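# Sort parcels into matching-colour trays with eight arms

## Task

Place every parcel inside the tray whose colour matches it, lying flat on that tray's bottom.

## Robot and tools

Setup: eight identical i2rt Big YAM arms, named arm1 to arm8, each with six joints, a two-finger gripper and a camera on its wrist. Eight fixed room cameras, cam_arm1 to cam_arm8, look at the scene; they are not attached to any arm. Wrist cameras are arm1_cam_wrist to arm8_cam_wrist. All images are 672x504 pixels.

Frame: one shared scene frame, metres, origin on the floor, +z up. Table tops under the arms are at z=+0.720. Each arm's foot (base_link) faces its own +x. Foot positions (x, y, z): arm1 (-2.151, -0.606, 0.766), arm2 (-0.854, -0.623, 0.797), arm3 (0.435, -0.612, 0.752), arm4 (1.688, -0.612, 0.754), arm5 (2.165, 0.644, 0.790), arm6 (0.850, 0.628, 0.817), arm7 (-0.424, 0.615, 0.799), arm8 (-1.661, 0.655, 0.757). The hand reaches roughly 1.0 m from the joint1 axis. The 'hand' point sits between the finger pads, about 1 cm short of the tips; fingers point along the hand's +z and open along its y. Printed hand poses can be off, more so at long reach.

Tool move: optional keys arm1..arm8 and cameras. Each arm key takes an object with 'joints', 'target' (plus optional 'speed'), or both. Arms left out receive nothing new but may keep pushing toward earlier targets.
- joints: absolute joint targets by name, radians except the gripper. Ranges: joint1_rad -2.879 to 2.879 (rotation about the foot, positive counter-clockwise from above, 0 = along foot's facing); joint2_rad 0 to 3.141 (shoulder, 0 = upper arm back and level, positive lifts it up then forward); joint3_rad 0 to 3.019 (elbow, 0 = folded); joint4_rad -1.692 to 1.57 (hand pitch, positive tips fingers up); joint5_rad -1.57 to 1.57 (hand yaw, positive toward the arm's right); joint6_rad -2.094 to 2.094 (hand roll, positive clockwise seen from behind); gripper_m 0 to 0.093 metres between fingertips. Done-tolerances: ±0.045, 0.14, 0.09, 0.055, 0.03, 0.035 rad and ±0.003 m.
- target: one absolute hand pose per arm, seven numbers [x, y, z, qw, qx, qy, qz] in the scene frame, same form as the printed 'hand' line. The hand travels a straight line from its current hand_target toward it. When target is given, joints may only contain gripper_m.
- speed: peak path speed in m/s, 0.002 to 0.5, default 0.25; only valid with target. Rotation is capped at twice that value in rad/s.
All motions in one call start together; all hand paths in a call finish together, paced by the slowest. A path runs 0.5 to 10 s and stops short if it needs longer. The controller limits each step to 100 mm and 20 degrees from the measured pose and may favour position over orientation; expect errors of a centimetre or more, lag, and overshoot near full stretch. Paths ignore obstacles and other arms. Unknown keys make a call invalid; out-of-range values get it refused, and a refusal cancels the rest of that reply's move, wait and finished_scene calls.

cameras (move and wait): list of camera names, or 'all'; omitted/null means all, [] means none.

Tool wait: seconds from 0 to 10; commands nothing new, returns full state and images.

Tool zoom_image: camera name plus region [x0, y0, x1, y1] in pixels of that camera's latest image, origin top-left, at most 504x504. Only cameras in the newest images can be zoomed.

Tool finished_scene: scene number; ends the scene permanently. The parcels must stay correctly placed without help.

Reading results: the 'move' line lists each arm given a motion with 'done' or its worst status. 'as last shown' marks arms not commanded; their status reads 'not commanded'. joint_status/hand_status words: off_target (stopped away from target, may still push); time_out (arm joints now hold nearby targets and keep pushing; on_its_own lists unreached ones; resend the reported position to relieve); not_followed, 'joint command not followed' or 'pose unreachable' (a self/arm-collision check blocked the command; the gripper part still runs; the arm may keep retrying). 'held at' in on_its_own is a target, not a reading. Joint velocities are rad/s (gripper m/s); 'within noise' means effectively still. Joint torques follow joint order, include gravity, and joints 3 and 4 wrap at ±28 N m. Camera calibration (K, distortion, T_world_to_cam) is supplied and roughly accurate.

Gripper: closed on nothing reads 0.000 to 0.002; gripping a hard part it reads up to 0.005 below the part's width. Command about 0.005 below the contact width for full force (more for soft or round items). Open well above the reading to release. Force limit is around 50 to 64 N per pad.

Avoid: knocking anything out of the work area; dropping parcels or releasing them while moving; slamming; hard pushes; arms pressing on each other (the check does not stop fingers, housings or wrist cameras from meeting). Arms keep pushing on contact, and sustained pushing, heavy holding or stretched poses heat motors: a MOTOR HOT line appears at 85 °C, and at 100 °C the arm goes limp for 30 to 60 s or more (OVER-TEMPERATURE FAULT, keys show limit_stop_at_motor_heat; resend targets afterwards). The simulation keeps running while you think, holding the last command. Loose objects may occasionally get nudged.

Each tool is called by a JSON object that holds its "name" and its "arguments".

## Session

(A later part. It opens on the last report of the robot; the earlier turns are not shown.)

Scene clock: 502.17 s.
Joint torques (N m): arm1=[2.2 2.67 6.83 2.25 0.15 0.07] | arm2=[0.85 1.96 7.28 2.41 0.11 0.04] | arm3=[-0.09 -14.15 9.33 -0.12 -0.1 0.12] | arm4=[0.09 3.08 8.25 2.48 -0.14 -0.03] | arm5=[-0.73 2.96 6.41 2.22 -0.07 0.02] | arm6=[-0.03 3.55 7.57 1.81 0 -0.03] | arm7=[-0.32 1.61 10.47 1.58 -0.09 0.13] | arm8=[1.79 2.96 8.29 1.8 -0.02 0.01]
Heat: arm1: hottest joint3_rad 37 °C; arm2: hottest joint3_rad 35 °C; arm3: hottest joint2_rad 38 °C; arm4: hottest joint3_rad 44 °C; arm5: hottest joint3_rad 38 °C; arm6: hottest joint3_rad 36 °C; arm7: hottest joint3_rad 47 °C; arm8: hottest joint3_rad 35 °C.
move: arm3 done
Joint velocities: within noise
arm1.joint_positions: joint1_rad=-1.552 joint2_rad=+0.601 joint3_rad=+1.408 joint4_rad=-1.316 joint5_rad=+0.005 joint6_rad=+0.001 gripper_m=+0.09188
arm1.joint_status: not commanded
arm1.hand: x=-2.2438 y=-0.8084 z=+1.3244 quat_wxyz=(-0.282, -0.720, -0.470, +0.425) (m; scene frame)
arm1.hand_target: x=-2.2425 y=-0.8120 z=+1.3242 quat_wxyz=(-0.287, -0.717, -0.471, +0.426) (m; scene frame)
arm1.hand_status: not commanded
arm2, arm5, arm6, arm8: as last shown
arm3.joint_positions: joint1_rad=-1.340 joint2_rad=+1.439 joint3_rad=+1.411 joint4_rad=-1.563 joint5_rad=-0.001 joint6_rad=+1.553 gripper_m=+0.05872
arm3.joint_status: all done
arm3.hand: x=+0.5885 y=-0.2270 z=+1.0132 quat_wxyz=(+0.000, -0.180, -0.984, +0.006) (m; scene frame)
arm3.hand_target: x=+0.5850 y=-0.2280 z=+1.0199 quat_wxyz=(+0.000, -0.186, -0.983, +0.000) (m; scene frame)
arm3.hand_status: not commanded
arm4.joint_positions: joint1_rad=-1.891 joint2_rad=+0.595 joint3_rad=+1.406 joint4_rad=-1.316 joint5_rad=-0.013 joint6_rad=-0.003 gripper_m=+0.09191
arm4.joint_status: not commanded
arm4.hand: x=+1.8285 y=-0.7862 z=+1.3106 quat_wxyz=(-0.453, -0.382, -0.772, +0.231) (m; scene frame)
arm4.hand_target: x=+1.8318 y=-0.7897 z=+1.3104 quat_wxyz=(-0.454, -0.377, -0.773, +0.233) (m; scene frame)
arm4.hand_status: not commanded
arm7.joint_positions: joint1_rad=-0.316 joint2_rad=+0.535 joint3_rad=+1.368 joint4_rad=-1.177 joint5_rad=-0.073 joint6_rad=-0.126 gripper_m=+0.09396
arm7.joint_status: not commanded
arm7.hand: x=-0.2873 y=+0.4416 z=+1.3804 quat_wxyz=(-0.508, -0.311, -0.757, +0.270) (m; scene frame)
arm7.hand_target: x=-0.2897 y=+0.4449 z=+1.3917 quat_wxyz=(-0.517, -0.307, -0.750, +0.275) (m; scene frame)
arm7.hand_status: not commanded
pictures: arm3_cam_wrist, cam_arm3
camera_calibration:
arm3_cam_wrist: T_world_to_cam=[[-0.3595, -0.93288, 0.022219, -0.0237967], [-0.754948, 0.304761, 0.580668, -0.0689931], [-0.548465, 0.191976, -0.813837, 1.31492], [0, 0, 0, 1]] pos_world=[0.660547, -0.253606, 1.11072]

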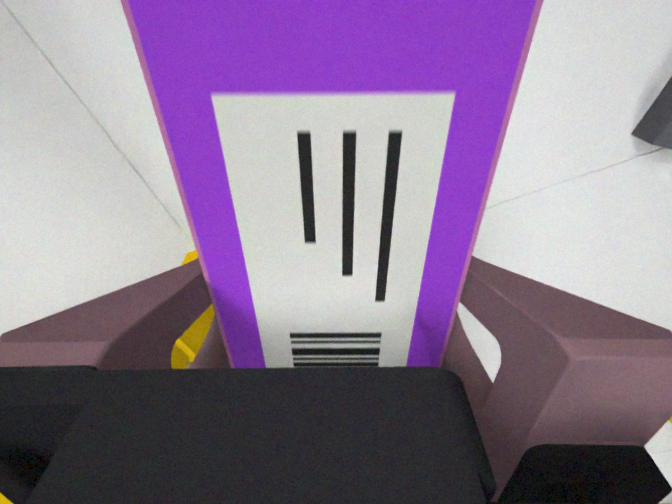

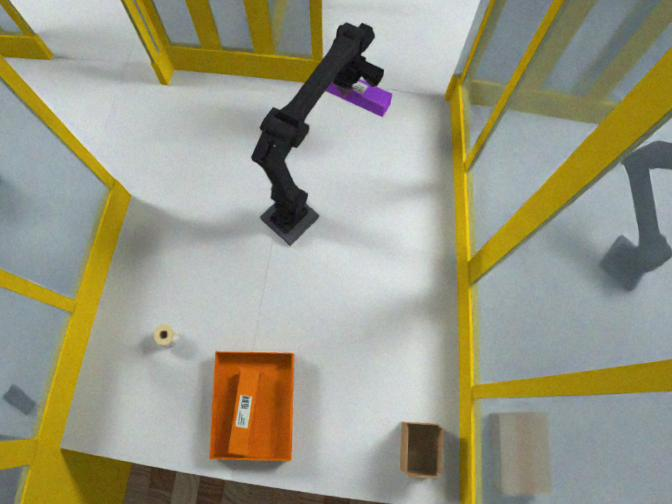

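{"name": "move", "arguments": {"arm3": {"joints":{"joint1_rad":0.22}}, "cameras": []}}

{"name": "move", "arguments": {"arm3": {"joints":{"joint6_rad":-0.2}}, "cameras": []}}

{"name": "move", "arguments": {"arm3": {"target":[-0.205,-0.35,0.92,0,1,0,0],"speed":0.3}, "cameras": []}}

{"name": "move", "arguments": {"arm3": {"target":[-0.205,-0.355,0.80,0,1,0,0],"speed":0.15}, "cameras": []}}

{"name": "move", "arguments": {"arm3": {"target":[-0.205,-0.355,0.742,0,1,0,0],"speed":0.06}, "cameras": []}}

{"name": "move", "arguments": {"arm3": {"joints":{"gripper_m":0.092}}, "cameras": []}}

{"name": "move", "arguments": {"arm3": {"target":[-0.205,-0.355,0.93,0,1,0,0],"speed":0.2}, "cameras": []}}

{"name": "move", "arguments": {"arm3": {"joints":{"joint2_rad":0.6,"joint3_rad":1.4,"joint4_rad":-1.3}}, "arm2": {"joints":{"joint2_rad":1.44,"joint3_rad":1.37,"joint4_rad":-1.52}}, "cameras": []}}

{"name": "move", "arguments": {"arm2": {"target":[-0.205,-0.35,0.86,0,0,1,0],"speed":0.3}, "arm3": {"joints":{"joint1_rad":2.0}}, "cameras": ["arm2_cam_wrist","cam_arm3"]}}

Scene clock: 516.43 s.
Joint torques (N m): arm1=[2.61 2.96 6.79 2.32 0.16 0.06] | arm2=[0.85 1.9 7.28 2.4 0.11 0.04] | arm3=[-0.91 -14.33 9.31 -0.14 0.02 0.13] | arm4=[0.09 3.08 8.24 2.48 -0.15 -0.03] | arm5=[-0.97 2.78 6.32 2.18 -0.05 0] | arm6=[0.03 3.49 7.57 1.8 0 -0.03] | arm7=[-0.26 1.79 10.47 1.55 -0.1 0.12] | arm8=[1.79 2.9 8.25 1.77 -0.01 0.04]
Heat: arm1: hottest joint3_rad 36 °C; arm2: hottest joint3_rad 35 °C; arm3: hottest joint2_rad 36 °C; arm4: hottest joint3_rad 44 °C; arm5: hottest joint3_rad 38 °C; arm6: hottest joint3_rad 36 °C; arm7: hottest joint3_rad 48 °C; arm8: hottest joint3_rad 35 °C.
move: arm3 done
Joint velocities: within noise
arm1, arm2, arm4, arm5, arm6, arm7, arm8: as last shown
arm1.joint_positions: joint1_rad=-1.552 joint2_rad=+0.601 joint3_rad=+1.408 joint4_rad=-1.316 joint5_rad=+0.005 joint6_rad=+0.002 gripper_m=+0.09188
arm1.hand_target: x=-2.2425 y=-0.8120 z=+1.3242 quat_wxyz=(-0.288, -0.717, -0.471, +0.426) (m; scene frame)
arm3.joint_positions: joint1_rad=+0.222 joint2_rad=+1.439 joint3_rad=+1.411 joint4_rad=-1.563 joint5_rad=-0.004 joint6_rad=+1.555 gripper_m=+0.05871
arm3.joint_status: all done
arm3.hand: x=+0.0486 y=-0.4561 z=+1.0088 quat_wxyz=(-0.008, +0.564, -0.826, +0.009) (m; scene frame)
arm3.hand_target: x=+0.0511 y=-0.4559 z=+1.0155 quat_wxyz=(-0.005, +0.557, -0.831, +0.003) (m; scene frame)
arm3.hand_status: not commanded
pictures: none
No camera images: "cameras" was empty.

Scene clock: 518.80 s.
Joint torques (N m): arm1=[2.2 3.25 6.82 2.37 0.14 0.04] | arm2=[0.85 1.96 7.28 2.41 0.11 0.04] | arm3=[-0.91 -14.33 9.42 -0.05 -0.08 -0.2] | arm4=[0.09 3.08 8.24 2.48 -0.15 -0.03] | arm5=[-0.85 2.78 6.37 2.13 -0.05 0.03] | arm6=[0.03 3.49 7.57 1.81 0 -0.03] | arm7=[-0.26 1.49 10.43 1.61 -0.08 0.13] | arm8=[2.02 2.96 8.32 1.81 -0.03 0]
Heat: arm1: hottest joint3_rad 36 °C; arm2: hottest joint3_rad 35 °C; arm3: hottest joint2_rad 36 °C; arm4: hottest joint3_rad 43 °C; arm5: hottest joint3_rad 38 °C; arm6: hottest joint3_rad 36 °C; arm7: hottest joint3_rad 48 °C; arm8: hottest joint3_rad 35 °C.
move: arm3 done
Joint velocities: within noise
arm1, arm2, arm4, arm5, arm6, arm7, arm8: as last shown
arm3.joint_positions: joint1_rad=+0.222 joint2_rad=+1.439 joint3_rad=+1.411 joint4_rad=-1.563 joint5_rad=-0.004 joint6_rad=-0.183 gripper_m=+0.05871
arm3.joint_status: all done
arm3.hand: x=+0.0486 y=-0.4561 z=+1.0088 quat_wxyz=(+0.002, +0.995, -0.102, +0.012) (m; scene frame)
arm3.hand_target: x=+0.0511 y=-0.4559 z=+1.0155 quat_wxyz=(-0.001, +0.995, -0.095, +0.006) (m; scene frame)
arm3.hand_status: not commanded
pictures: none
No camera images: "cameras" was empty.

Scene clock: 520.97 s.
Joint torques (N m): arm1=[2.14 3.19 6.87 2.3 0.14 0.06] | arm2=[0.85 1.96 7.27 2.4 0.11 0.04] | arm3=[-0.97 -24.12 14.61 -0.28 -0.25 -0.23] | arm4=[0.09 3.08 8.25 2.48 -0.15 -0.03] | arm5=[-1.26 2.9 6.38 2.17 -0.08 0.04] | arm6=[-0.03 3.55 7.58 1.8 0 -0.03] | arm7=[-0.15 1.55 10.47 1.58 -0.1 0.11] | arm8=[1.67 3.19 8.28 1.8 -0.01 -0.01]
Heat: arm1: hottest joint3_rad 36 °C; arm2: hottest joint3_rad 35 °C; arm3: hottest joint2_rad 36 °C; arm4: hottest joint3_rad 43 °C; arm5: hottest joint3_rad 38 °C; arm6: hottest joint3_rad 36 °C; arm7: hottest joint3_rad 48 °C; arm8: hottest joint3_rad 35 °C.
move: arm3 off_target
Joint velocities: within noise
arm1, arm2, arm4, arm5, arm6, arm7, arm8: as last shown
arm3.joint_positions: joint1_rad=+0.222 joint2_rad=+2.224 joint3_rad=+2.248 joint4_rad=-1.630 joint5_rad=-0.004 joint6_rad=-0.375 gripper_m=+0.05871
arm3.joint_status: not commanded
arm3.hand: x=-0.1942 y=-0.3560 z=+0.9030 quat_wxyz=(+0.006, +1.000, -0.007, +0.018) (m; scene frame)
arm3.hand_target: x=-0.2040 y=-0.3505 z=+0.9200 quat_wxyz=(-0.001, +1.000, +0.000, -0.001) (m; scene frame)
arm3.hand_status: off_target (0.021 m and 2.3 deg from the pose sent, 0.289 m and 11.8 deg at the start)
pictures: none
No camera images: "cameras" was empty.

Scene clock: 522.43 s.
Joint torques (N m): arm1=[2.08 3.14 6.87 2.39 0.13 0.07] | arm2=[0.85 1.96 7.27 2.41 0.11 0.04] | arm3=[-0.44 -25.05 9.39 0.61 -0.26 -0.13] | arm4=[0.09 3.08 8.24 2.48 -0.14 -0.03] | arm5=[-0.67 2.37 6.24 2.06 -0.07 0.02] | arm6=[-0.03 3.55 7.58 1.8 0 -0.03] | arm7=[-0.38 1.55 10.41 1.58 -0.1 0.13] | arm8=[1.67 3.14 8.27 1.8 -0.03 0.01]
Heat: arm1: hottest joint3_rad 36 °C; arm2: hottest joint3_rad 35 °C; arm3: hottest joint2_rad 36 °C; arm4: hottest joint3_rad 43 °C; arm5: hottest joint3_rad 38 °C; arm6: hottest joint3_rad 36 °C; arm7: hottest joint3_rad 48 °C; arm8: hottest joint3_rad 35 °C.
move: arm3 done
Joint velocities: within noise
arm1, arm2, arm4, arm5, arm6, arm7, arm8: as last shown
arm3.joint_positions: joint1_rad=+0.222 joint2_rad=+2.263 joint3_rad=+2.041 joint4_rad=-1.365 joint5_rad=-0.004 joint6_rad=-0.375 gripper_m=+0.05871
arm3.joint_status: not commanded
arm3.hand: x=-0.1984 y=-0.3534 z=+0.7984 quat_wxyz=(+0.002, +1.000, -0.007, +0.010) (m; scene frame)
arm3.hand_target: x=-0.2049 y=-0.3551 z=+0.8000 quat_wxyz=(+0.000, +1.000, +0.000, +0.000) (m; scene frame)
arm3.hand_status: done (0.007 m and 1.4 deg from the pose sent, 0.104 m and 2.3 deg at the start)
pictures: none
No camera images: "cameras" was empty.

Scene clock: 523.90 s.
Joint torques (N m): arm1=[2.37 3.02 6.82 2.37 0.17 0.07] | arm2=[0.85 1.96 7.28 2.41 0.11 0.04] | arm3=[-0.26 -23.77 8.69 0.88 -0.27 -0.13] | arm4=[0.09 3.08 8.24 2.48 -0.15 -0.03] | arm5=[-0.62 2.73 6.2 2.18 -0.07 -0.01] | arm6=[-0.03 3.43 7.58 1.8 0 -0.03] | arm7=[-0.26 1.61 10.44 1.62 -0.09 0.13] | arm8=[1.73 3.08 8.31 1.78 -0.02 0.01]
Heat: arm1: hottest joint3_rad 36 °C; arm2: hottest joint3_rad 35 °C; arm3: hottest joint2_rad 36 °C; arm4: hottest joint3_rad 43 °C; arm5: hottest joint3_rad 38 °C; arm6: hottest joint3_rad 36 °C; arm7: hottest joint3_rad 48 °C; arm8: hottest joint3_rad 35 °C.
move: arm3 off_target
Joint velocities: within noise
arm1, arm2, arm4, arm5, arm6, arm7, arm8: as last shown
arm3.joint_positions: joint1_rad=+0.222 joint2_rad=+2.298 joint3_rad=+1.981 joint4_rad=-1.256 joint5_rad=-0.004 joint6_rad=-0.375 gripper_m=+0.05871
arm3.joint_status: not commanded
arm3.hand: x=-0.2005 y=-0.3522 z=+0.7528 quat_wxyz=(-0.001, +1.000, -0.007, +0.003) (m; scene frame)
arm3.hand_target: x=-0.2048 y=-0.3552 z=+0.7422 quat_wxyz=(+0.000, +1.000, +0.000, +0.000) (m; scene frame)
arm3.hand_status: off_target (0.012 m and 0.8 deg from the pose sent, 0.057 m and 1.4 deg at the start)
pictures: none
No camera images: "cameras" was empty.

Scene clock: 524.53 s.
Joint torques (N m): arm1=[2.32 3.02 6.86 2.37 0.16 0.08] | arm2=[0.85 1.96 7.28 2.41 0.11 0.04] | arm3=[-0.32 -24.06 8.64 0.61 -0.26 -0.12] | arm4=[0.09 3.14 8.25 2.5 -0.14 -0.03] | arm5=[-0.91 2.55 6.3 2.36 -0.09 0.01] | arm6=[0.03 3.55 7.57 1.83 0 -0.03] | arm7=[-0.38 1.67 10.45 1.63 -0.1 0.13] | arm8=[1.79 3.02 8.28 1.84 -0.01 0.01]
Heat: arm1: hottest joint3_rad 36 °C; arm2: hottest joint3_rad 35 °C; arm3: hottest joint2_rad 36 °C; arm4: hottest joint3_rad 43 °C; arm5: hottest joint3_rad 38 °C; arm6: hottest joint3_rad 36 °C; arm7: hottest joint3_rad 48 °C; arm8: hottest joint3_rad 35 °C.
move: arm3 done
Joint velocities: within noise
arm1, arm2, arm4, arm5, arm6, arm7, arm8: as last shown
arm3.joint_positions: joint1_rad=+0.222 joint2_rad=+2.300 joint3_rad=+1.981 joint4_rad=-1.249 joint5_rad=-0.004 joint6_rad=-0.375 gripper_m=+0.09187
arm3.joint_status: all done
arm3.hand: x=-0.2018 y=-0.3516 z=+0.7515 quat_wxyz=(-0.001, +1.000, -0.007, +0.001) (m; scene frame)
arm3.hand_target: x=-0.2048 y=-0.3552 z=+0.7421 quat_wxyz=(+0.000, +1.000, +0.000, +0.000) (m; scene frame)
arm3.hand_status: not commanded
pictures: none
No camera images: "cameras" was empty.

Scene clock: 526.47 s.
Joint torques (N m): arm1=[2.14 3.02 6.83 2.35 0.15 0.08] | arm2=[0.85 1.96 7.28 2.41 0.11 0.04] | arm3=[-0.44 -24.59 14.26 -0.54 -0.25 -0.14] | arm4=[0.09 3.08 8.25 2.48 -0.14 -0.03] | arm5=[-0.91 2.55 6.3 2.14 -0.05 -0.01] | arm6=[0.03 3.55 7.58 1.81 0 -0.03] | arm7=[-0.15 1.44 10.48 1.59 -0.09 0.12] | arm8=[2.14 3.02 8.32 1.76 -0.02 0]
Heat: arm1: hottest joint3_rad 36 °C; arm2: hottest joint3_rad 35 °C; arm3: hottest joint2_rad 36 °C; arm4: hottest joint3_rad 43 °C; arm5: hottest joint3_rad 38 °C; arm6: hottest joint3_rad 36 °C; arm7: hottest joint3_rad 48 °C; arm8: hottest joint3_rad 35 °C.
move: arm3 off_target
Joint velocities: within noise
arm1, arm4, arm7: as last shown
arm2.joint_positions: joint1_rad=-2.083 joint2_rad=+0.601 joint3_rad=+1.401 joint4_rad=-1.312 joint5_rad=-0.001 joint6_rad=+0.392 gripper_m=+0.09192
arm2.joint_status: not commanded
arm2.hand: x=-0.6433 y=-0.5351 z=+1.3513 quat_wxyz=(-0.466, +0.003, -0.863, -0.195) (m; scene frame)
arm2.hand_target: x=-0.6429 y=-0.5335 z=+1.3540 quat_wxyz=(-0.469, +0.000, -0.860, -0.201) (m; scene frame)
arm2.hand_status: not commanded
arm3.joint_positions: joint1_rad=+0.222 joint2_rad=+2.225 joint3_rad=+2.269 joint4_rad=-1.653 joint5_rad=-0.004 joint6_rad=-0.375 gripper_m=+0.09196
arm3.joint_status: not commanded
arm3.hand: x=-0.1936 y=-0.3563 z=+0.9102 quat_wxyz=(+0.006, +1.000, -0.007, +0.020) (m; scene frame)
arm3.hand_target: x=-0.2040 y=-0.3555 z=+0.9302 quat_wxyz=(+0.000, +1.000, +0.000, -0.001) (m; scene frame)
arm3.hand_status: off_target (0.023 m and 2.5 deg from the pose sent, 0.178 m and 0.8 deg at the start; pose on its path clipped on 10 of 58 steps)
arm5.joint_positions: joint1_rad=+1.512 joint2_rad=+0.603 joint3_rad=+1.394 joint4_rad=-1.314 joint5_rad=+0.000 joint6_rad=+0.020 gripper_m=+0.09187
arm5.joint_status: not commanded
arm5.hand: x=+2.0899 y=+0.4225 z=+1.3387 quat_wxyz=(+0.296, +0.709, +0.500, -0.400) (m; scene frame)
arm5.hand_target: x=+2.0897 y=+0.4230 z=+1.3452 quat_wxyz=(+0.303, +0.706, +0.494, -0.407) (m; scene frame)
arm5.hand_status: not commanded
arm6.joint_positions: joint1_rad=-1.195 joint2_rad=+0.591 joint3_rad=+1.396 joint4_rad=-1.310 joint5_rad=+0.000 joint6_rad=+0.072 gripper_m=+0.09188
arm6.joint_status: not commanded
arm6.hand: x=+0.7962 y=+0.4099 z=+1.3716 quat_wxyz=(-0.328, -0.697, -0.506, +0.389) (m; scene frame)
arm6.hand_target: x=+0.7969 y=+0.4050 z=+1.3736 quat_wxyz=(-0.332, -0.696, -0.506, +0.387) (m; scene frame)
arm6.hand_status: not commanded
arm8.joint_positions: joint1_rad=+0.327 joint2_rad=+0.599 joint3_rad=+1.403 joint4_rad=-1.313 joint5_rad=-0.002 joint6_rad=+0.063 gripper_m=+0.09193
arm8.joint_status: not commanded
arm8.hand: x=-1.7239 y=+0.4374 z=+1.3129 quat_wxyz=(-0.318, -0.704, -0.497, +0.394) (m; scene frame)
arm8.hand_target: x=-1.7250 y=+0.4352 z=+1.3141 quat_wxyz=(-0.321, -0.704, -0.493, +0.397) (m; scene frame)
arm8.hand_status: not commanded
pictures: none
No camera images: "cameras" was empty.

Scene clock: 528.70 s.
Joint torques (N m): arm1=[2.2 3.31 6.87 2.35 0.16 0.06] | arm2=[0.85 -13.86 9.09 0.13 0.12 0.07] | arm3=[-0.21 1.08 8.32 1.92 -0.24 -0.11] | arm4=[0.09 3.08 8.24 2.48 -0.15 -0.03] | arm5=[-0.91 2.61 6.26 2.21 -0.04 -0.01] | arm6=[-0.09 3.49 7.6 1.8 0 -0.03] | arm7=[-0.26 1.67 10.47 1.59 -0.09 0.11] | arm8=[1.85 2.84 8.31 1.76 -0.04 0.01]
Heat: arm1: hottest joint3_rad 36 °C; arm2: hottest joint3_rad 35 °C; arm3: hottest joint2_rad 36 °C; arm4: hottest joint3_rad 43 °C; arm5: hottest joint3_rad 38 °C; arm6: hottest joint3_rad 36 °C; arm7: hottest joint3_rad 48 °C; arm8: hottest joint3_rad 35 °C.
move: arm2 done; arm3 done
Joint velocities: within noise
arm1.joint_positions: joint1_rad=-1.552 joint2_rad=+0.601 joint3_rad=+1.408 joint4_rad=-1.316 joint5_rad=+0.005 joint6_rad=+0.002 gripper_m=+0.09188
arm1.joint_status: not commanded
arm1.hand: x=-2.2438 y=-0.8084 z=+1.3244 quat_wxyz=(-0.282, -0.720, -0.470, +0.425) (m; scene frame)
arm1.hand_target: x=-2.2425 y=-0.8120 z=+1.3242 quat_wxyz=(-0.288, -0.717, -0.471, +0.426) (m; scene frame)
arm1.hand_status: not commanded
arm2.joint_positions: joint1_rad=-2.083 joint2_rad=+1.444 joint3_rad=+1.360 joint4_rad=-1.511 joint5_rad=-0.001 joint6_rad=+0.393 gripper_m=+0.09193
arm2.joint_status: all done
arm2.hand: x=-0.4706 y=-0.4621 z=+1.0344 quat_wxyz=(+0.011, +0.003, -1.000, +0.003) (m; scene frame)
arm2.hand_target: x=-0.4716 y=-0.4596 z=+1.0395 quat_wxyz=(+0.009, +0.000, -1.000, +0.004) (m; scene frame)
arm2.hand_status: not commanded
arm3.joint_positions: joint1_rad=+0.222 joint2_rad=+0.601 joint3_rad=+1.396 joint4_rad=-1.316 joint5_rad=-0.004 joint6_rad=-0.375 gripper_m=+0.09197
arm3.joint_status: all done
arm3.hand: x=+0.2203 y=-0.5286 z=+1.3016 quat_wxyz=(-0.187, +0.866, -0.003, -0.463) (m; scene frame)
arm3.hand_target: x=+0.2190 y=-0.5296 z=+1.3073 quat_wxyz=(-0.191, +0.861, +0.004, -0.472) (m; scene frame)
arm3.hand_status: not commanded
arm4.joint_positions: joint1_rad=-1.891 joint2_rad=+0.595 joint3_rad=+1.406 joint4_rad=-1.316 joint5_rad=-0.013 joint6_rad=-0.003 gripper_m=+0.09191
arm4.joint_status: not commanded
arm4.hand: x=+1.8285 y=-0.7862 z=+1.3106 quat_wxyz=(-0.453, -0.382, -0.772, +0.231) (m; scene frame)
arm4.hand_target: x=+1.8318 y=-0.7897 z=+1.3104 quat_wxyz=(-0.454, -0.377, -0.773, +0.233) (m; scene frame)
arm4.hand_status: not commanded
arm5, arm6, arm8: as last shown
arm7.joint_positions: joint1_rad=-0.316 joint2_rad=+0.535 joint3_rad=+1.368 joint4_rad=-1.177 joint5_rad=-0.073 joint6_rad=-0.126 gripper_m=+0.09396
arm7.joint_status: not commanded
arm7.hand: x=-0.2873 y=+0.4416 z=+1.3804 quat_wxyz=(-0.508, -0.311, -0.757, +0.270) (m; scene frame)
arm7.hand_target: x=-0.2897 y=+0.4449 z=+1.3917 quat_wxyz=(-0.517, -0.307, -0.750, +0.275) (m; scene frame)
arm7.hand_status: not commanded
pictures: none
No camera images: "cameras" was empty.

Scene clock: 530.97 s.
Joint torques (N m): arm1=[2.55 3.02 6.87 2.33 0.16 0.06] | arm2=[0.38 -25.52 11.73 0.13 0.13 0] | arm3=[0.5 0.67 8.29 1.94 -0.2 -0.11] | arm4=[0.09 3.08 8.24 2.48 -0.14 -0.03] | arm5=[-0.56 2.32 6.42 2.18 -0.06 0.02] | arm6=[-0.09 3.49 7.6 1.8 0 -0.03] | arm7=[-0.44 1.61 10.48 1.62 -0.09 0.13] | arm8=[1.67 3.25 8.31 1.87 -0.01 0.02]
Heat: arm1: hottest joint3_rad 36 °C; arm2: hottest joint3_rad 35 °C; arm3: hottest joint2_rad 36 °C; arm4: hottest joint3_rad 43 °C; arm5: hottest joint3_rad 38 °C; arm6: hottest joint3_rad 36 °C; arm7: hottest joint3_rad 48 °C; arm8: hottest joint3_rad 35 °C.
move: arm2 off_target; arm3 done
Joint velocities: within noise
arm1, arm4, arm5, arm6, arm7, arm8: as last shown
arm2.joint_positions: joint1_rad=-2.083 joint2_rad=+2.289 joint3_rad=+2.108 joint4_rad=-1.409 joint5_rad=-0.001 joint6_rad=+0.393 gripper_m=+0.09193
arm2.joint_status: not commanded
arm2.hand: x=-0.2151 y=-0.3544 z=+0.8540 quat_wxyz=(+0.009, +0.003, -1.000, +0.002) (m; scene frame)
arm2.hand_target: x=-0.2055 y=-0.3501 z=+0.8601 quat_wxyz=(+0.000, +0.000, -1.000, +0.000) (m; scene frame)
arm2.hand_status: off_target (0.013 m and 1.1 deg from the pose sent, 0.337 m and 1.4 deg at the start)
arm3.joint_positions: joint1_rad=+1.986 joint2_rad=+0.601 joint3_rad=+1.396 joint4_rad=-1.316 joint5_rad=-0.006 joint6_rad=-0.375 gripper_m=+0.09198
arm3.joint_status: all done
arm3.hand: x=+0.3883 y=-0.8396 z=+1.3007 quat_wxyz=(+0.243, +0.556, +0.666, -0.435) (m; scene frame)
arm3.hand_target: x=+0.3916 y=-0.8411 z=+1.3065 quat_wxyz=(+0.249, +0.544, +0.668, -0.442) (m; scene frame)
arm3.hand_status: not commanded
pictures: arm2_cam_wrist, cam_arm3
camera_calibration:
arm2_cam_wrist: T_world_to_cam=[[0.000565788, -0.999849, 0.0173634, -0.370237], [-0.801297, 0.00993464, 0.598184, -0.675308], [-0.598266, -0.0142517, -0.80117, 0.671022], [0, 0, 0, 1]] pos_world=[-0.139463, -0.353909, 0.94799]

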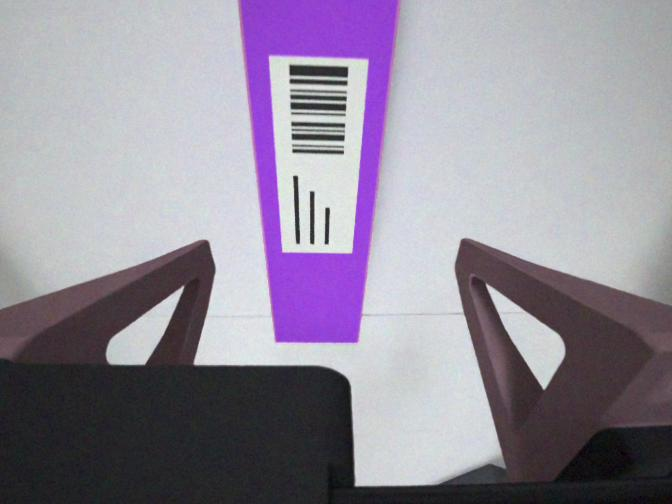

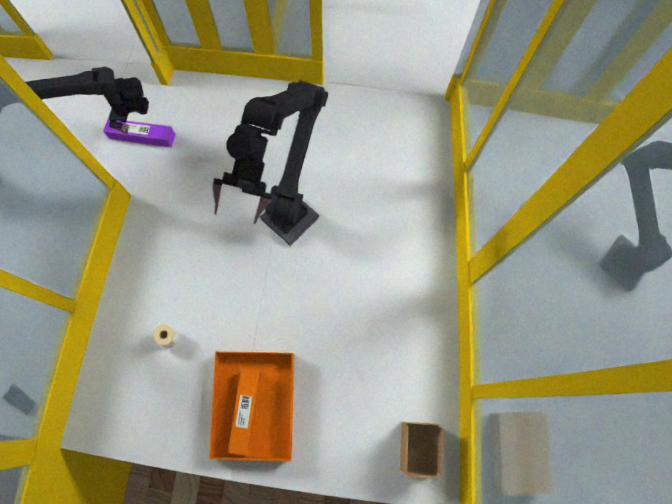

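{"name": "move", "arguments": {"arm2": {"target":[-0.213,-0.338,0.744,0,0,1,0],"speed":0.12}, "cameras": []}}

{"name": "move", "arguments": {"arm2": {"joints":{"gripper_m":0.055}}, "cameras": ["arm2_cam_wrist"]}}

{"name": "move", "arguments": {"arm2": {"target":[-0.213,-0.345,0.95,0,0,1,0],"speed":0.15}, "cameras": []}}

{"name": "move", "arguments": {"arm2": {"target":[-0.467,-0.459,1.02,0,0.199,-0.980,0],"speed":0.3}, "cameras": ["arm2_cam_wrist"]}}

Scene clock: 541.80 s.
Joint torques (N m): arm1=[2.49 3.02 6.84 2.36 0.15 0.07] | arm2=[0.32 -25.88 8.16 0.92 0.14 0.05] | arm3=[0.62 0.62 8.34 1.91 -0.19 -0.12] | arm4=[0.09 3.08 8.25 2.48 -0.14 -0.03] | arm5=[-1.03 2.73 6.32 2.19 -0.07 0.03] | arm6=[-0.09 3.49 7.58 1.8 0 -0.03] | arm7=[-0.32 1.55 10.44 1.57 -0.09 0.12] | arm8=[1.67 3.02 8.28 1.81 -0.02 0.03]
Heat: arm1: hottest joint3_rad 36 °C; arm2: hottest joint3_rad 36 °C; arm3: hottest joint2_rad 35 °C; arm4: hottest joint3_rad 43 °C; arm5: hottest joint3_rad 38 °C; arm6: hottest joint3_rad 36 °C; arm7: hottest joint3_rad 48 °C; arm8: hottest joint3_rad 35 °C.
move: arm2 off_target
Joint velocities: within noise
arm1, arm3, arm4, arm5, arm6, arm7, arm8: as last shown
arm2.joint_positions: joint1_rad=-2.068 joint2_rad=+2.385 joint3_rad=+2.014 joint4_rad=-1.198 joint5_rad=-0.001 joint6_rad=+0.405 gripper_m=+0.09193
arm2.joint_status: not commanded
arm2.hand: x=-0.2127 y=-0.3423 z=+0.7542 quat_wxyz=(+0.000, +0.004, -1.000, -0.002) (m; scene frame)
arm2.hand_target: x=-0.2133 y=-0.3380 z=+0.7440 quat_wxyz=(+0.000, +0.000, -1.000, +0.000) (m; scene frame)
arm2.hand_status: off_target (0.011 m and 0.5 deg from the pose sent, 0.111 m and 1.1 deg at the start)
pictures: none
No camera images: "cameras" was empty.

Scene clock: 542.43 s.
Joint torques (N m): arm1=[1.96 2.9 6.87 2.17 0.16 0.07] | arm2=[0.73 -25.88 8.09 0.92 0.13 0.07] | arm3=[0.5 0.67 8.31 1.94 -0.19 -0.12] | arm4=[0.09 3.08 8.25 2.48 -0.14 -0.03] | arm5=[-1.08 3.02 6.35 2.14 -0.1 0] | arm6=[-0.03 3.49 7.57 1.78 0 -0.03] | arm7=[-0.26 1.61 10.41 1.62 -0.09 0.12] | arm8=[1.9 3.14 8.31 1.8 -0.02 0.01]
Heat: arm1: hottest joint3_rad 36 °C; arm2: hottest joint3_rad 36 °C; arm3: hottest joint3_rad 35 °C; arm4: hottest joint3_rad 43 °C; arm5: hottest joint3_rad 38 °C; arm6: hottest joint3_rad 36 °C; arm7: hottest joint3_rad 48 °C; arm8: hottest joint3_rad 35 °C.
move: arm2 off_target
Joint velocities: within noise
arm1, arm3, arm4, arm5, arm6, arm7, arm8: as last shown
arm2.joint_positions: joint1_rad=-2.068 joint2_rad=+2.385 joint3_rad=+2.014 joint4_rad=-1.198 joint5_rad=-0.001 joint6_rad=+0.406 gripper_m=+0.05913
arm2.joint_status: gripper_m off_target (ended at +0.05916, target +0.05500)
arm2.hand: x=-0.2127 y=-0.3423 z=+0.7542 quat_wxyz=(+0.000, +0.003, -1.000, -0.002) (m; scene frame)
arm2.hand_target: x=-0.2133 y=-0.3380 z=+0.7440 quat_wxyz=(+0.000, +0.000, -1.000, +0.000) (m; scene frame)
arm2.hand_status: not commanded
pictures: arm2_cam_wrist
camera_calibration:
arm2_cam_wrist: T_world_to_cam=[[0.00143459, -0.999955, 0.00937055, -0.35019], [-0.812501, 0.00429709, 0.582944, -0.6066], [-0.582958, -0.00844987, -0.812458, 0.606415], [0, 0, 0, 1]] pos_world=[-0.138846, -0.342443, 0.849582]

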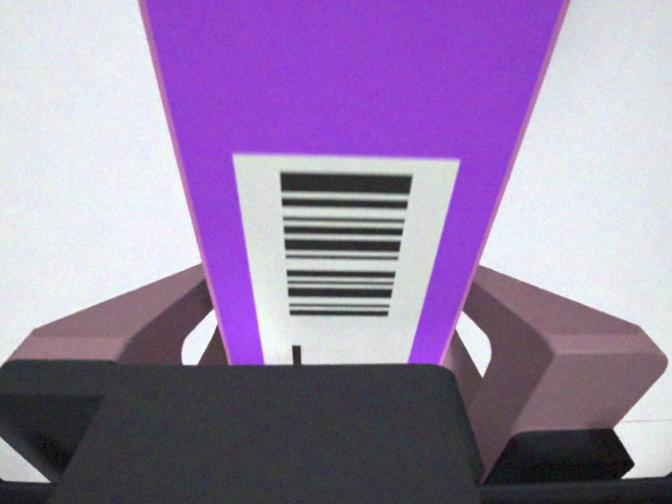

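Scene clock: 544.67 s.
Joint torques (N m): arm1=[2.14 2.96 6.9 2.39 0.16 0.07] | arm2=[0.03 -27.11 12.19 0.08 0.13 -0.02] | arm3=[0.73 0.67 8.31 1.94 -0.19 -0.12] | arm4=[0.09 3.08 8.24 2.48 -0.14 -0.03] | arm5=[-0.79 3.25 6.38 2.21 -0.1 0.01] | arm6=[-0.03 3.49 7.58 1.81 0 -0.03] | arm7=[-0.44 1.61 10.5 1.57 -0.1 0.11] | arm8=[1.79 3.02 8.28 1.81 -0.01 0]
Heat: arm1: hottest joint3_rad 36 °C; arm2: hottest joint3_rad 37 °C; arm3: hottest joint3_rad 35 °C; arm4: hottest joint3_rad 43 °C; arm5: hottest joint3_rad 38 °C; arm6: hottest joint3_rad 36 °C; arm7: hottest joint3_rad 48 °C; arm8: hottest joint3_rad 35 °C.
move: arm2 off_target
Joint velocities: within noise
arm1, arm3, arm4, arm5, arm6, arm7, arm8: as last shown
arm2.joint_positions: joint1_rad=-2.068 joint2_rad=+2.267 joint3_rad=+2.269 joint4_rad=-1.614 joint5_rad=-0.001 joint6_rad=+0.406 gripper_m=+0.05913
arm2.joint_status: not commanded
arm2.hand: x=-0.2232 y=-0.3471 z=+0.9298 quat_wxyz=(+0.019, +0.003, -1.000, +0.007) (m; scene frame)
arm2.hand_target: x=-0.2140 y=-0.3453 z=+0.9499 quat_wxyz=(+0.000, +0.000, -1.000, +0.000) (m; scene frame)
arm2.hand_status: off_target (0.023 m and 2.4 deg from the pose sent, 0.196 m and 0.4 deg at the start)
pictures: none
No camera images: "cameras" was empty.

Scene clock: 546.60 s.
Joint torques (N m): arm1=[2.2 3.19 6.84 2.33 0.13 0.07] | arm2=[-0.38 -13.51 8.29 0.85 -0.11 -0.16] | arm3=[0.5 0.62 8.29 1.94 -0.19 -0.11] | arm4=[0.09 3.08 8.24 2.5 -0.15 -0.03] | arm5=[-0.5 2.73 6.3 2.21 -0.05 -0.01] | arm6=[-0.09 3.55 7.57 1.8 0 -0.03] | arm7=[-0.38 1.55 10.44 1.59 -0.09 0.12] | arm8=[1.79 3.19 8.32 1.76 -0.01 0.02]
Heat: arm1: hottest joint3_rad 36 °C; arm2: hottest joint3_rad 37 °C; arm3: hottest joint3_rad 35 °C; arm4: hottest joint3_rad 43 °C; arm5: hottest joint3_rad 38 °C; arm6: hottest joint3_rad 36 °C; arm7: hottest joint3_rad 48 °C; arm8: hottest joint3_rad 35 °C.
move: arm2 done
Joint velocities: within noise
arm1, arm3, arm4, arm5, arm6, arm7, arm8: as last shown
arm2.joint_positions: joint1_rad=-2.070 joint2_rad=+1.443 joint3_rad=+1.323 joint4_rad=-1.459 joint5_rad=+0.004 joint6_rad=+0.016 gripper_m=+0.05915
arm2.joint_status: not commanded
arm2.hand: x=-0.4703 y=-0.4572 z=+1.0206 quat_wxyz=(+0.004, +0.196, -0.981, +0.002) (m; scene frame)
arm2.hand_target: x=-0.4670 y=-0.4589 z=+1.0200 quat_wxyz=(+0.000, +0.199, -0.980, +0.000) (m; scene frame)
arm2.hand_status: done (0.004 m and 0.6 deg from the pose sent, 0.283 m and 22.7 deg at the start)
pictures: arm2_cam_wrist
camera_calibration:
arm2_cam_wrist: T_world_to_cam=[[0.379718, -0.924974, 0.0154299, -0.261272], [-0.750162, -0.298108, 0.590245, -1.08708], [-0.541361, -0.235701, -0.807077, 0.581891], [0, 0, 0, 1]] pos_world=[-0.401261, -0.428584, 1.1153]

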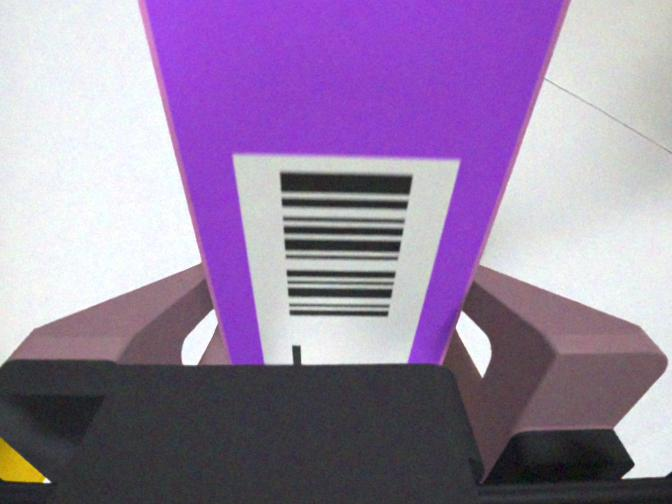

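{"name": "move", "arguments": {"arm2": {"joints":{"joint1_rad":-1.40}}, "arm7": {"joints":{"joint1_rad":-1.087,"joint6_rad":0,"gripper_m":0.092}}, "cameras": ["cam_arm2"]}}

{"name": "move", "arguments": {"arm2": {"target":[-0.52,0.005,0.92,0,-0.609,0.793,0]}, "cameras": ["cam_arm2"]}}

Scene clock: 579.43 s.
Joint torques (N m): arm1=[2.49 2.9 6.76 2.35 0.16 0.08] | arm2=[0.44 -13.51 8.29 0.77 -0.03 -0.18] | arm3=[0.5 0.67 8.29 1.96 -0.2 -0.12] | arm4=[0.09 3.08 8.25 2.48 -0.14 -0.03] | arm5=[-0.91 2.32 6.31 2.21 -0.08 0.03] | arm6=[-0.03 3.55 7.58 1.81 0 -0.03] | arm7=[-1.03 1.55 10.45 1.61 -0.09 0.22] | arm8=[1.85 3.02 8.17 1.8 -0.02 0.01]
Heat: arm1: hottest joint3_rad 35 °C; arm2: hottest joint3_rad 37 °C; arm3: hottest joint3_rad 34 °C; arm4: hottest joint3_rad 42 °C; arm5: hottest joint3_rad 38 °C; arm6: hottest joint3_rad 36 °C; arm7: hottest joint3_rad 48 °C; arm8: hottest joint3_rad 35 °C.
move: arm2 done; arm7 done
Joint velocities: within noise
arm1, arm3, arm4, arm5, arm6, arm8: as last shown
arm2.joint_positions: joint1_rad=-1.403 joint2_rad=+1.443 joint3_rad=+1.323 joint4_rad=-1.457 joint5_rad=+0.002 joint6_rad=+0.014 gripper_m=+0.05916
arm2.joint_status: all done
arm2.hand: x=-0.6553 y=-0.2546 z=+1.0208 quat_wxyz=(+0.002, +0.507, -0.862, +0.002) (m; scene frame)
arm2.hand_target: x=-0.6555 y=-0.2525 z=+1.0203 quat_wxyz=(+0.000, +0.513, -0.858, +0.000) (m; scene frame)
arm2.hand_status: not commanded
arm7.joint_positions: joint1_rad=-1.078 joint2_rad=+0.535 joint3_rad=+1.368 joint4_rad=-1.177 joint5_rad=-0.073 joint6_rad=-0.010 gripper_m=+0.09210
arm7.joint_status: all done
arm7.hand: x=-0.4433 y=+0.3951 z=+1.3803 quat_wxyz=(-0.396, -0.602, -0.554, +0.417) (m; scene frame)
arm7.hand_target: x=-0.4447 y=+0.3993 z=+1.3917 quat_wxyz=(-0.402, -0.602, -0.543, +0.425) (m; scene frame)
arm7.hand_status: not commanded
pictures: cam_arm2

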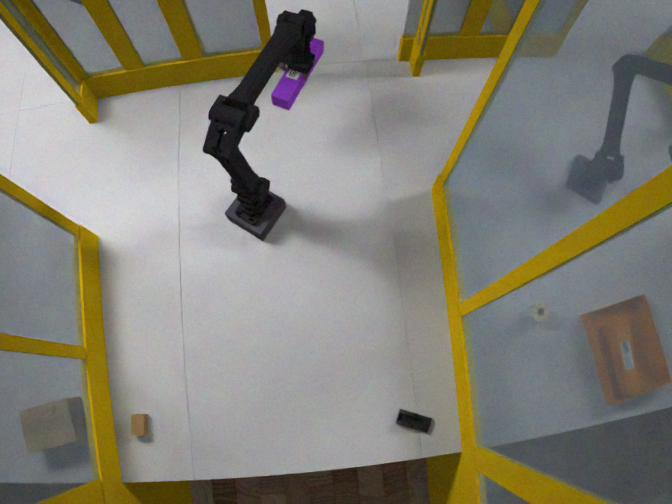

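Scene clock: 581.80 s.
Joint torques (N m): arm1=[2.26 3.37 6.86 2.36 0.14 0.04] | arm2=[0.62 -25.41 12.22 0.08 -0.07 -0.19] | arm3=[0.5 0.67 8.25 1.95 -0.19 -0.12] | arm4=[0.09 3.08 8.25 2.5 -0.15 -0.03] | arm5=[-0.79 2.78 6.34 2.19 -0.07 0] | arm6=[0.03 3.49 7.58 1.8 0 -0.03] | arm7=[-1.14 1.55 10.44 1.62 -0.09 0.21] | arm8=[1.85 3.31 8.21 1.73 0.01 0.01]
Heat: arm1: hottest joint3_rad 35 °C; arm2: hottest joint3_rad 38 °C; arm3: hottest joint3_rad 34 °C; arm4: hottest joint3_rad 42 °C; arm5: hottest joint3_rad 38 °C; arm6: hottest joint3_rad 36 °C; arm7: hottest joint3_rad 48 °C; arm8: hottest joint3_rad 35 °C.
move: arm2 off_target
Joint velocities: within noise
arm1, arm3, arm4, arm7: as last shown
arm2.joint_positions: joint1_rad=-1.403 joint2_rad=+2.295 joint3_rad=+2.282 joint4_rad=-1.575 joint5_rad=+0.002 joint6_rad=-0.214 gripper_m=+0.05917
arm2.joint_status: not commanded
arm2.hand: x=-0.5217 y=-0.0056 z=+0.9158 quat_wxyz=(+0.007, +0.602, -0.799, +0.004) (m; scene frame)
arm2.hand_target: x=-0.5202 y=+0.0045 z=+0.9200 quat_wxyz=(-0.001, +0.609, -0.793, +0.000) (m; scene frame)
arm2.hand_status: off_target (0.012 m and 1.4 deg from the pose sent, 0.310 m and 14.1 deg at the start)
arm5.joint_positions: joint1_rad=+1.512 joint2_rad=+0.603 joint3_rad=+1.394 joint4_rad=-1.314 joint5_rad=+0.000 joint6_rad=+0.020 gripper_m=+0.09187
arm5.joint_status: not commanded
arm5.hand: x=+2.0899 y=+0.4225 z=+1.3387 quat_wxyz=(+0.296, +0.709, +0.500, -0.400) (m; scene frame)
arm5.hand_target: x=+2.0897 y=+0.4230 z=+1.3452 quat_wxyz=(+0.303, +0.706, +0.494, -0.407) (m; scene frame)
arm5.hand_status: not commanded
arm6.joint_positions: joint1_rad=-1.195 joint2_rad=+0.591 joint3_rad=+1.396 joint4_rad=-1.310 joint5_rad=+0.000 joint6_rad=+0.072 gripper_m=+0.09188
arm6.joint_status: not commanded
arm6.hand: x=+0.7962 y=+0.4099 z=+1.3716 quat_wxyz=(-0.328, -0.697, -0.506, +0.389) (m; scene frame)
arm6.hand_target: x=+0.7969 y=+0.4050 z=+1.3736 quat_wxyz=(-0.332, -0.696, -0.506, +0.387) (m; scene frame)
arm6.hand_status: not commanded
arm8.joint_positions: joint1_rad=+0.327 joint2_rad=+0.599 joint3_rad=+1.403 joint4_rad=-1.313 joint5_rad=-0.002 joint6_rad=+0.063 gripper_m=+0.09193
arm8.joint_status: not commanded
arm8.hand: x=-1.7239 y=+0.4374 z=+1.3129 quat_wxyz=(-0.318, -0.704, -0.497, +0.394) (m; scene frame)
arm8.hand_target: x=-1.7250 y=+0.4352 z=+1.3141 quat_wxyz=(-0.321, -0.704, -0.493, +0.397) (m; scene frame)
arm8.hand_status: not commanded
pictures: cam_arm2

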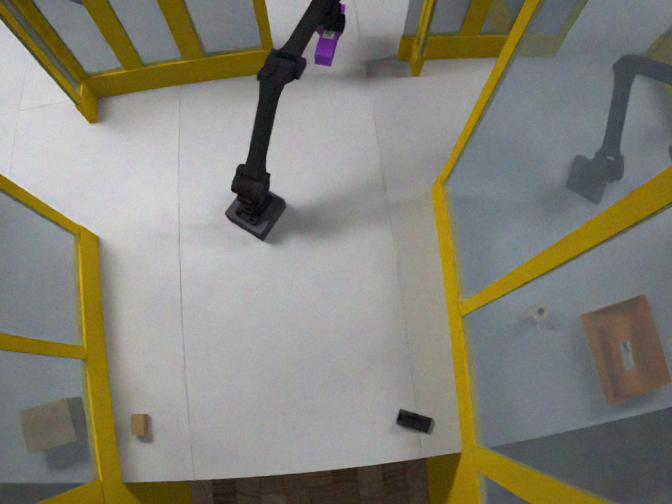

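{"name": "move", "arguments": {"arm2": {"target":[-0.52,0.005,0.80,0,-0.609,0.793,0],"speed":0.15}, "cameras": []}}

{"name": "move", "arguments": {"arm2": {"target":[-0.52,0.005,0.744,0,-0.609,0.793,0],"speed":0.06}, "cameras": []}}

{"name": "move", "arguments": {"arm2": {"joints":{"gripper_m":0.092}}, "cameras": []}}

{"name": "move", "arguments": {"arm2": {"target":[-0.52,0.005,0.93,0,-0.609,0.793,0]}, "cameras": []}}

{"name": "move", "arguments": {"arm2": {"joints":{"joint2_rad":0.6,"joint3_rad":1.4,"joint4_rad":-1.3}}, "arm7": {"joints":{"joint2_rad":1.44,"joint3_rad":1.37,"joint4_rad":-1.52,"joint5_rad":0}}, "cameras": ["cam_arm2"]}}

{"name": "move", "arguments": {"arm7": {"target":[-0.52,0.01,0.90,0,0.793,0.609,0]}, "cameras": ["cam_arm2","arm7_cam_wrist"]}}

Scene clock: 594.77 s.
Joint torques (N m): arm1=[2.32 3.02 6.87 2.36 0.14 0.07] | arm2=[0.62 -26.75 8.65 0.91 -0.07 -0.19] | arm3=[0.44 0.56 8.32 1.92 -0.2 -0.12] | arm4=[0.09 3.08 8.24 2.48 -0.14 -0.03] | arm5=[-1.08 2.61 6.39 2.14 -0.05 0.03] | arm6=[-0.03 3.55 7.58 1.78 0 -0.03] | arm7=[-1.03 1.67 10.45 1.58 -0.09 0.2] | arm8=[1.79 2.9 8.23 1.7 -0.01 0]
Heat: arm1: hottest joint3_rad 35 °C; arm2: hottest joint3_rad 38 °C; arm3: hottest joint3_rad 34 °C; arm4: hottest joint3_rad 42 °C; arm5: hottest joint3_rad 38 °C; arm6: hottest joint3_rad 36 °C; arm7: hottest joint3_rad 48 °C; arm8: hottest joint3_rad 35 °C.
move: arm2 done
Joint velocities: within noise
arm1.joint_positions: joint1_rad=-1.552 joint2_rad=+0.601 joint3_rad=+1.408 joint4_rad=-1.316 joint5_rad=+0.005 joint6_rad=+0.002 gripper_m=+0.09188
arm1.joint_status: not commanded
arm1.hand: x=-2.2438 y=-0.8084 z=+1.3244 quat_wxyz=(-0.282, -0.720, -0.470, +0.425) (m; scene frame)
arm1.hand_target: x=-2.2425 y=-0.8120 z=+1.3242 quat_wxyz=(-0.288, -0.717, -0.471, +0.426) (m; scene frame)
arm1.hand_status: not commanded
arm2.joint_positions: joint1_rad=-1.403 joint2_rad=+2.365 joint3_rad=+2.115 joint4_rad=-1.328 joint5_rad=+0.002 joint6_rad=-0.214 gripper_m=+0.05917
arm2.joint_status: not commanded
arm2.hand: x=-0.5186 y=+0.0002 z=+0.8049 quat_wxyz=(+0.003, +0.602, -0.798, +0.002) (m; scene frame)
arm2.hand_target: x=-0.5200 y=+0.0049 z=+0.8001 quat_wxyz=(+0.000, +0.609, -0.793, +0.000) (m; scene frame)
arm2.hand_status: done (0.007 m and 1.1 deg from the pose sent, 0.116 m and 1.4 deg at the start)
arm3, arm5, arm6, arm7, arm8: as last shown
arm4.joint_positions: joint1_rad=-1.891 joint2_rad=+0.595 joint3_rad=+1.406 joint4_rad=-1.316 joint5_rad=-0.013 joint6_rad=-0.003 gripper_m=+0.09191
arm4.joint_status: not commanded
arm4.hand: x=+1.8285 y=-0.7862 z=+1.3106 quat_wxyz=(-0.453, -0.382, -0.772, +0.231) (m; scene frame)
arm4.hand_target: x=+1.8318 y=-0.7897 z=+1.3104 quat_wxyz=(-0.454, -0.377, -0.773, +0.233) (m; scene frame)
arm4.hand_status: not commanded
pictures: none
No camera images: "cameras" was empty.

Scene clock: 596.27 s.
Joint torques (N m): arm1=[2.08 3.25 6.83 2.48 0.15 0.05] | arm2=[0.56 -26.46 7.98 0.94 -0.07 -0.19] | arm3=[0.62 0.67 8.27 1.92 -0.2 -0.12] | arm4=[0.09 3.08 8.25 2.5 -0.14 -0.03] | arm5=[-1.14 2.61 6.39 2.29 -0.08 0] | arm6=[-0.03 3.55 7.57 1.81 0 -0.03] | arm7=[-1.03 1.55 10.47 1.58 -0.08 0.2] | arm8=[1.96 3.02 8.29 1.81 -0.02 0.02]
Heat: arm1: hottest joint3_rad 35 °C; arm2: hottest joint3_rad 39 °C; arm3: hottest joint3_rad 34 °C; arm4: hottest joint3_rad 42 °C; arm5: hottest joint3_rad 38 °C; arm6: hottest joint3_rad 36 °C; arm7: hottest joint3_rad 48 °C; arm8: hottest joint3_rad 35 °C.
move: arm2 off_target
Joint velocities: within noise
arm1, arm4, arm5, arm6, arm7, arm8: as last shown
arm2.joint_positions: joint1_rad=-1.403 joint2_rad=+2.415 joint3_rad=+2.073 joint4_rad=-1.226 joint5_rad=+0.002 joint6_rad=-0.214 gripper_m=+0.05917
arm2.joint_status: not commanded
arm2.hand: x=-0.5173 y=+0.0027 z=+0.7553 quat_wxyz=(-0.002, +0.602, -0.798, +0.000) (m; scene frame)
arm2.hand_target: x=-0.5201 y=+0.0047 z=+0.7442 quat_wxyz=(+0.000, +0.609, -0.793, +0.000) (m; scene frame)
arm2.hand_status: off_target (0.012 m and 1.0 deg from the pose sent, 0.061 m and 1.1 deg at the start)
arm3.joint_positions: joint1_rad=+1.986 joint2_rad=+0.601 joint3_rad=+1.396 joint4_rad=-1.316 joint5_rad=-0.006 joint6_rad=-0.375 gripper_m=+0.09198
arm3.joint_status: not commanded
arm3.hand: x=+0.3883 y=-0.8396 z=+1.3007 quat_wxyz=(+0.243, +0.556, +0.666, -0.435) (m; scene frame)
arm3.hand_target: x=+0.3916 y=-0.8411 z=+1.3065 quat_wxyz=(+0.249, +0.544, +0.668, -0.442) (m; scene frame)
arm3.hand_status: not commanded
pictures: none
No camera images: "cameras" was empty.

Scene clock: 596.90 s.
Joint torques (N m): arm1=[2.32 3.19 6.84 2.28 0.14 0.07] | arm2=[0.62 -26.29 8.03 0.94 -0.07 -0.19] | arm3=[0.5 0.62 8.31 1.92 -0.2 -0.12] | arm4=[0.09 3.08 8.25 2.48 -0.14 -0.03] | arm5=[-0.97 3.14 6.38 2.28 -0.09 0.01] | arm6=[0.03 3.55 7.57 1.8 0.01 -0.03] | arm7=[-1.08 1.61 10.43 1.58 -0.08 0.2] | arm8=[1.49 2.9 8.23 1.8 -0.03 -0.01]
Heat: arm1: hottest joint3_rad 35 °C; arm2: hottest joint3_rad 38 °C; arm3: hottest joint3_rad 34 °C; arm4: hottest joint3_rad 42 °C; arm5: hottest joint3_rad 38 °C; arm6: hottest joint3_rad 36 °C; arm7: hottest joint3_rad 48 °C; arm8: hottest joint3_rad 35 °C.
move: arm2 done
Joint velocities: within noise
arm1, arm3, arm4, arm5, arm6, arm7, arm8: as last shown
arm2.joint_positions: joint1_rad=-1.403 joint2_rad=+2.415 joint3_rad=+2.073 joint4_rad=-1.226 joint5_rad=+0.002 joint6_rad=-0.214 gripper_m=+0.09182
arm2.joint_status: all done
arm2.hand: x=-0.5173 y=+0.0027 z=+0.7553 quat_wxyz=(-0.002, +0.602, -0.798, +0.000) (m; scene frame)
arm2.hand_target: x=-0.5201 y=+0.0047 z=+0.7442 quat_wxyz=(+0.000, +0.609, -0.793, +0.000) (m; scene frame)
arm2.hand_status: not commanded
pictures: none
No camera images: "cameras" was empty.

Scene clock: 598.70 s.
Joint torques (N m): arm1=[2.49 3.08 6.86 2.37 0.15 0.07] | arm2=[0.62 -25.35 12.12 0.17 -0.07 -0.19] | arm3=[0.62 0.62 8.27 1.94 -0.19 -0.12] | arm4=[0.09 3.08 8.25 2.5 -0.14 -0.03] | arm5=[-0.56 2.67 6.39 2.22 -0.05 -0.03] | arm6=[-0.03 3.55 7.57 1.8 0 -0.03] | arm7=[-1.08 1.55 10.45 1.58 -0.09 0.2] | arm8=[1.9 2.96 8.25 1.78 -0.03 0]
Heat: arm1: hottest joint3_rad 35 °C; arm2: hottest joint3_rad 39 °C; arm3: hottest joint3_rad 34 °C; arm4: hottest joint3_rad 42 °C; arm5: hottest joint3_rad 38 °C; arm6: hottest joint3_rad 36 °C; arm7: hottest joint3_rad 48 °C; arm8: hottest joint3_rad 35 °C.
move: arm2 off_target
Joint velocities: within noise
arm1, arm3, arm4, arm5, arm6, arm7, arm8: as last shown
arm2.joint_positions: joint1_rad=-1.403 joint2_rad=+2.295 joint3_rad=+2.312 joint4_rad=-1.602 joint5_rad=+0.002 joint6_rad=-0.214 gripper_m=+0.09191
arm2.joint_status: not commanded
arm2.hand: x=-0.5213 y=-0.0051 z=+0.9273 quat_wxyz=(+0.006, +0.602, -0.798, +0.004) (m; scene frame)
arm2.hand_target: x=-0.5202 y=+0.0045 z=+0.9299 quat_wxyz=(-0.001, +0.609, -0.793, +0.000) (m; scene frame)
arm2.hand_status: off_target (0.011 m and 1.3 deg from the pose sent, 0.175 m and 1.0 deg at the start)
pictures: none
No camera images: "cameras" was empty.

Scene clock: 600.90 s.
Joint torques (N m): arm1=[2.02 3.25 6.79 2.45 0.16 0.07] | arm2=[0.62 1.96 7.28 2.43 -0.06 -0.17] | arm3=[0.56 0.62 8.31 1.94 -0.19 -0.12] | arm4=[0.09 3.08 8.25 2.48 -0.15 -0.03] | arm5=[-0.85 3.14 6.43 2.19 -0.08 0.02] | arm6=[0.03 3.55 7.57 1.78 0 -0.03] | arm7=[-1.03 -9.76 10.35 -0.29 0.08 0.22] | arm8=[1.79 3.37 8.31 1.83 -0.02 0]
Heat: arm1: hottest joint3_rad 35 °C; arm2: hottest joint3_rad 39 °C; arm3: hottest joint3_rad 34 °C; arm4: hottest joint3_rad 42 °C; arm5: hottest joint3_rad 38 °C; arm6: hottest joint3_rad 36 °C; arm7: hottest joint3_rad 48 °C; arm8: hottest joint3_rad 35 °C.
move: arm2 done; arm7 done
Joint velocities: within noise
arm1, arm3, arm4, arm5, arm6, arm8: as last shown
arm2.joint_positions: joint1_rad=-1.403 joint2_rad=+0.601 joint3_rad=+1.400 joint4_rad=-1.312 joint5_rad=+0.002 joint6_rad=-0.214 gripper_m=+0.09191
arm2.joint_status: all done
arm2.hand: x=-0.7452 y=-0.4226 z=+1.3512 quat_wxyz=(-0.459, +0.519, -0.690, -0.211) (m; scene frame)
arm2.hand_target: x=-0.7458 y=-0.4211 z=+1.3540 quat_wxyz=(-0.465, +0.523, -0.682, -0.212) (m; scene frame)
arm2.hand_status: not commanded
arm7.joint_positions: joint1_rad=-1.078 joint2_rad=+1.434 joint3_rad=+1.368 joint4_rad=-1.509 joint5_rad=-0.004 joint6_rad=-0.009 gripper_m=+0.09210
arm7.joint_status: all done
arm7.hand: x=-0.4844 y=+0.2013 z=+1.0419 quat_wxyz=(+0.001, -0.754, -0.657, -0.004) (m; scene frame)
arm7.hand_target: x=-0.4885 y=+0.2032 z=+1.0405 quat_wxyz=(+0.007, -0.760, -0.650, -0.008) (m; scene frame)
arm7.hand_status: not commanded
pictures: cam_arm2

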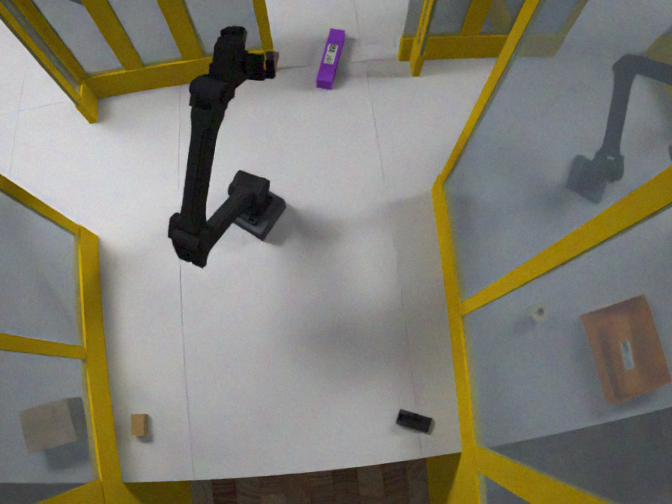

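Scene clock: 602.83 s.
Joint torques (N m): arm1=[1.79 3.08 6.84 2.33 0.15 0.08] | arm2=[0.62 1.96 7.28 2.43 -0.06 -0.17] | arm3=[0.56 0.67 8.34 1.94 -0.19 -0.11] | arm4=[0.09 3.08 8.25 2.48 -0.14 -0.03] | arm5=[-0.91 2.67 6.42 2.15 -0.08 0.02] | arm6=[-0.09 3.55 7.58 1.8 0 -0.03] | arm7=[-1.08 -15.74 14.69 -0.03 0.07 0.22] | arm8=[2.02 3.08 8.29 1.74 -0.02 0.02]
Heat: arm1: hottest joint3_rad 35 °C; arm2: hottest joint3_rad 39 °C; arm3: hottest joint3_rad 34 °C; arm4: hottest joint3_rad 42 °C; arm5: hottest joint3_rad 38 °C; arm6: hottest joint3_rad 36 °C; arm7: hottest joint3_rad 48 °C; arm8: hottest joint3_rad 35 °C.
move: arm7 off_target
Joint velocities: within noise
arm1, arm2, arm3, arm4, arm5, arm6, arm8: as last shown
arm7.joint_positions: joint1_rad=-1.080 joint2_rad=+1.988 joint3_rad=+1.681 joint4_rad=-1.305 joint5_rad=-0.004 joint6_rad=+0.093 gripper_m=+0.09210
arm7.joint_status: not commanded
arm7.hand: x=-0.5114 y=+0.0299 z=+0.8856 quat_wxyz=(+0.014, -0.787, -0.616, -0.017) (m; scene frame)
arm7.hand_target: x=-0.5199 y=+0.0112 z=+0.9002 quat_wxyz=(+0.000, -0.793, -0.609, +0.000) (m; scene frame)
arm7.hand_status: off_target (0.026 m and 2.7 deg from the pose sent, 0.241 m and 7.1 deg at the start)
pictures: arm7_cam_wrist, cam_arm2
camera_calibration:
arm7_cam_wrist: T_world_to_cam=[[-0.974379, 0.224452, 0.0143887, -0.520918], [0.187033, 0.773085, 0.606101, -0.457829], [0.124917, 0.593263, -0.795258, 0.871698], [0, 0, 0, 1]] pos_world=[-0.530832, -0.0462841, 0.97821]

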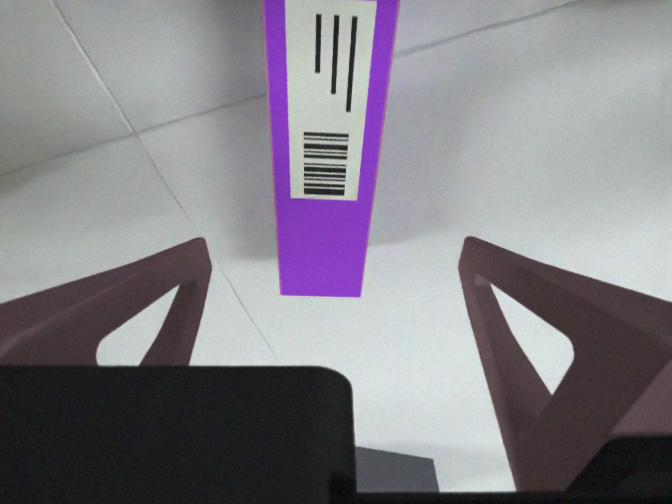

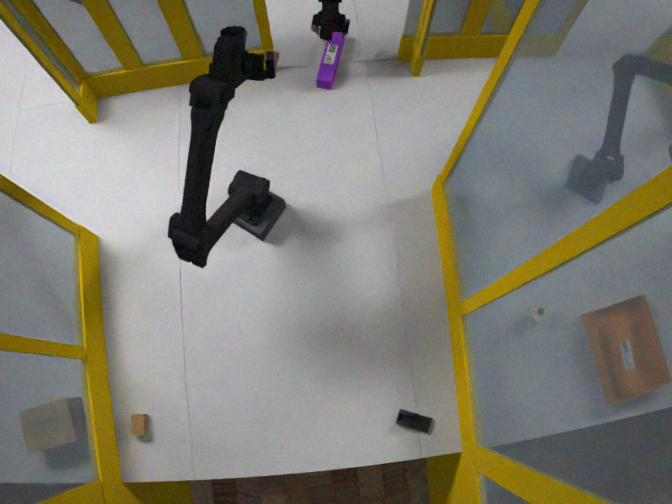

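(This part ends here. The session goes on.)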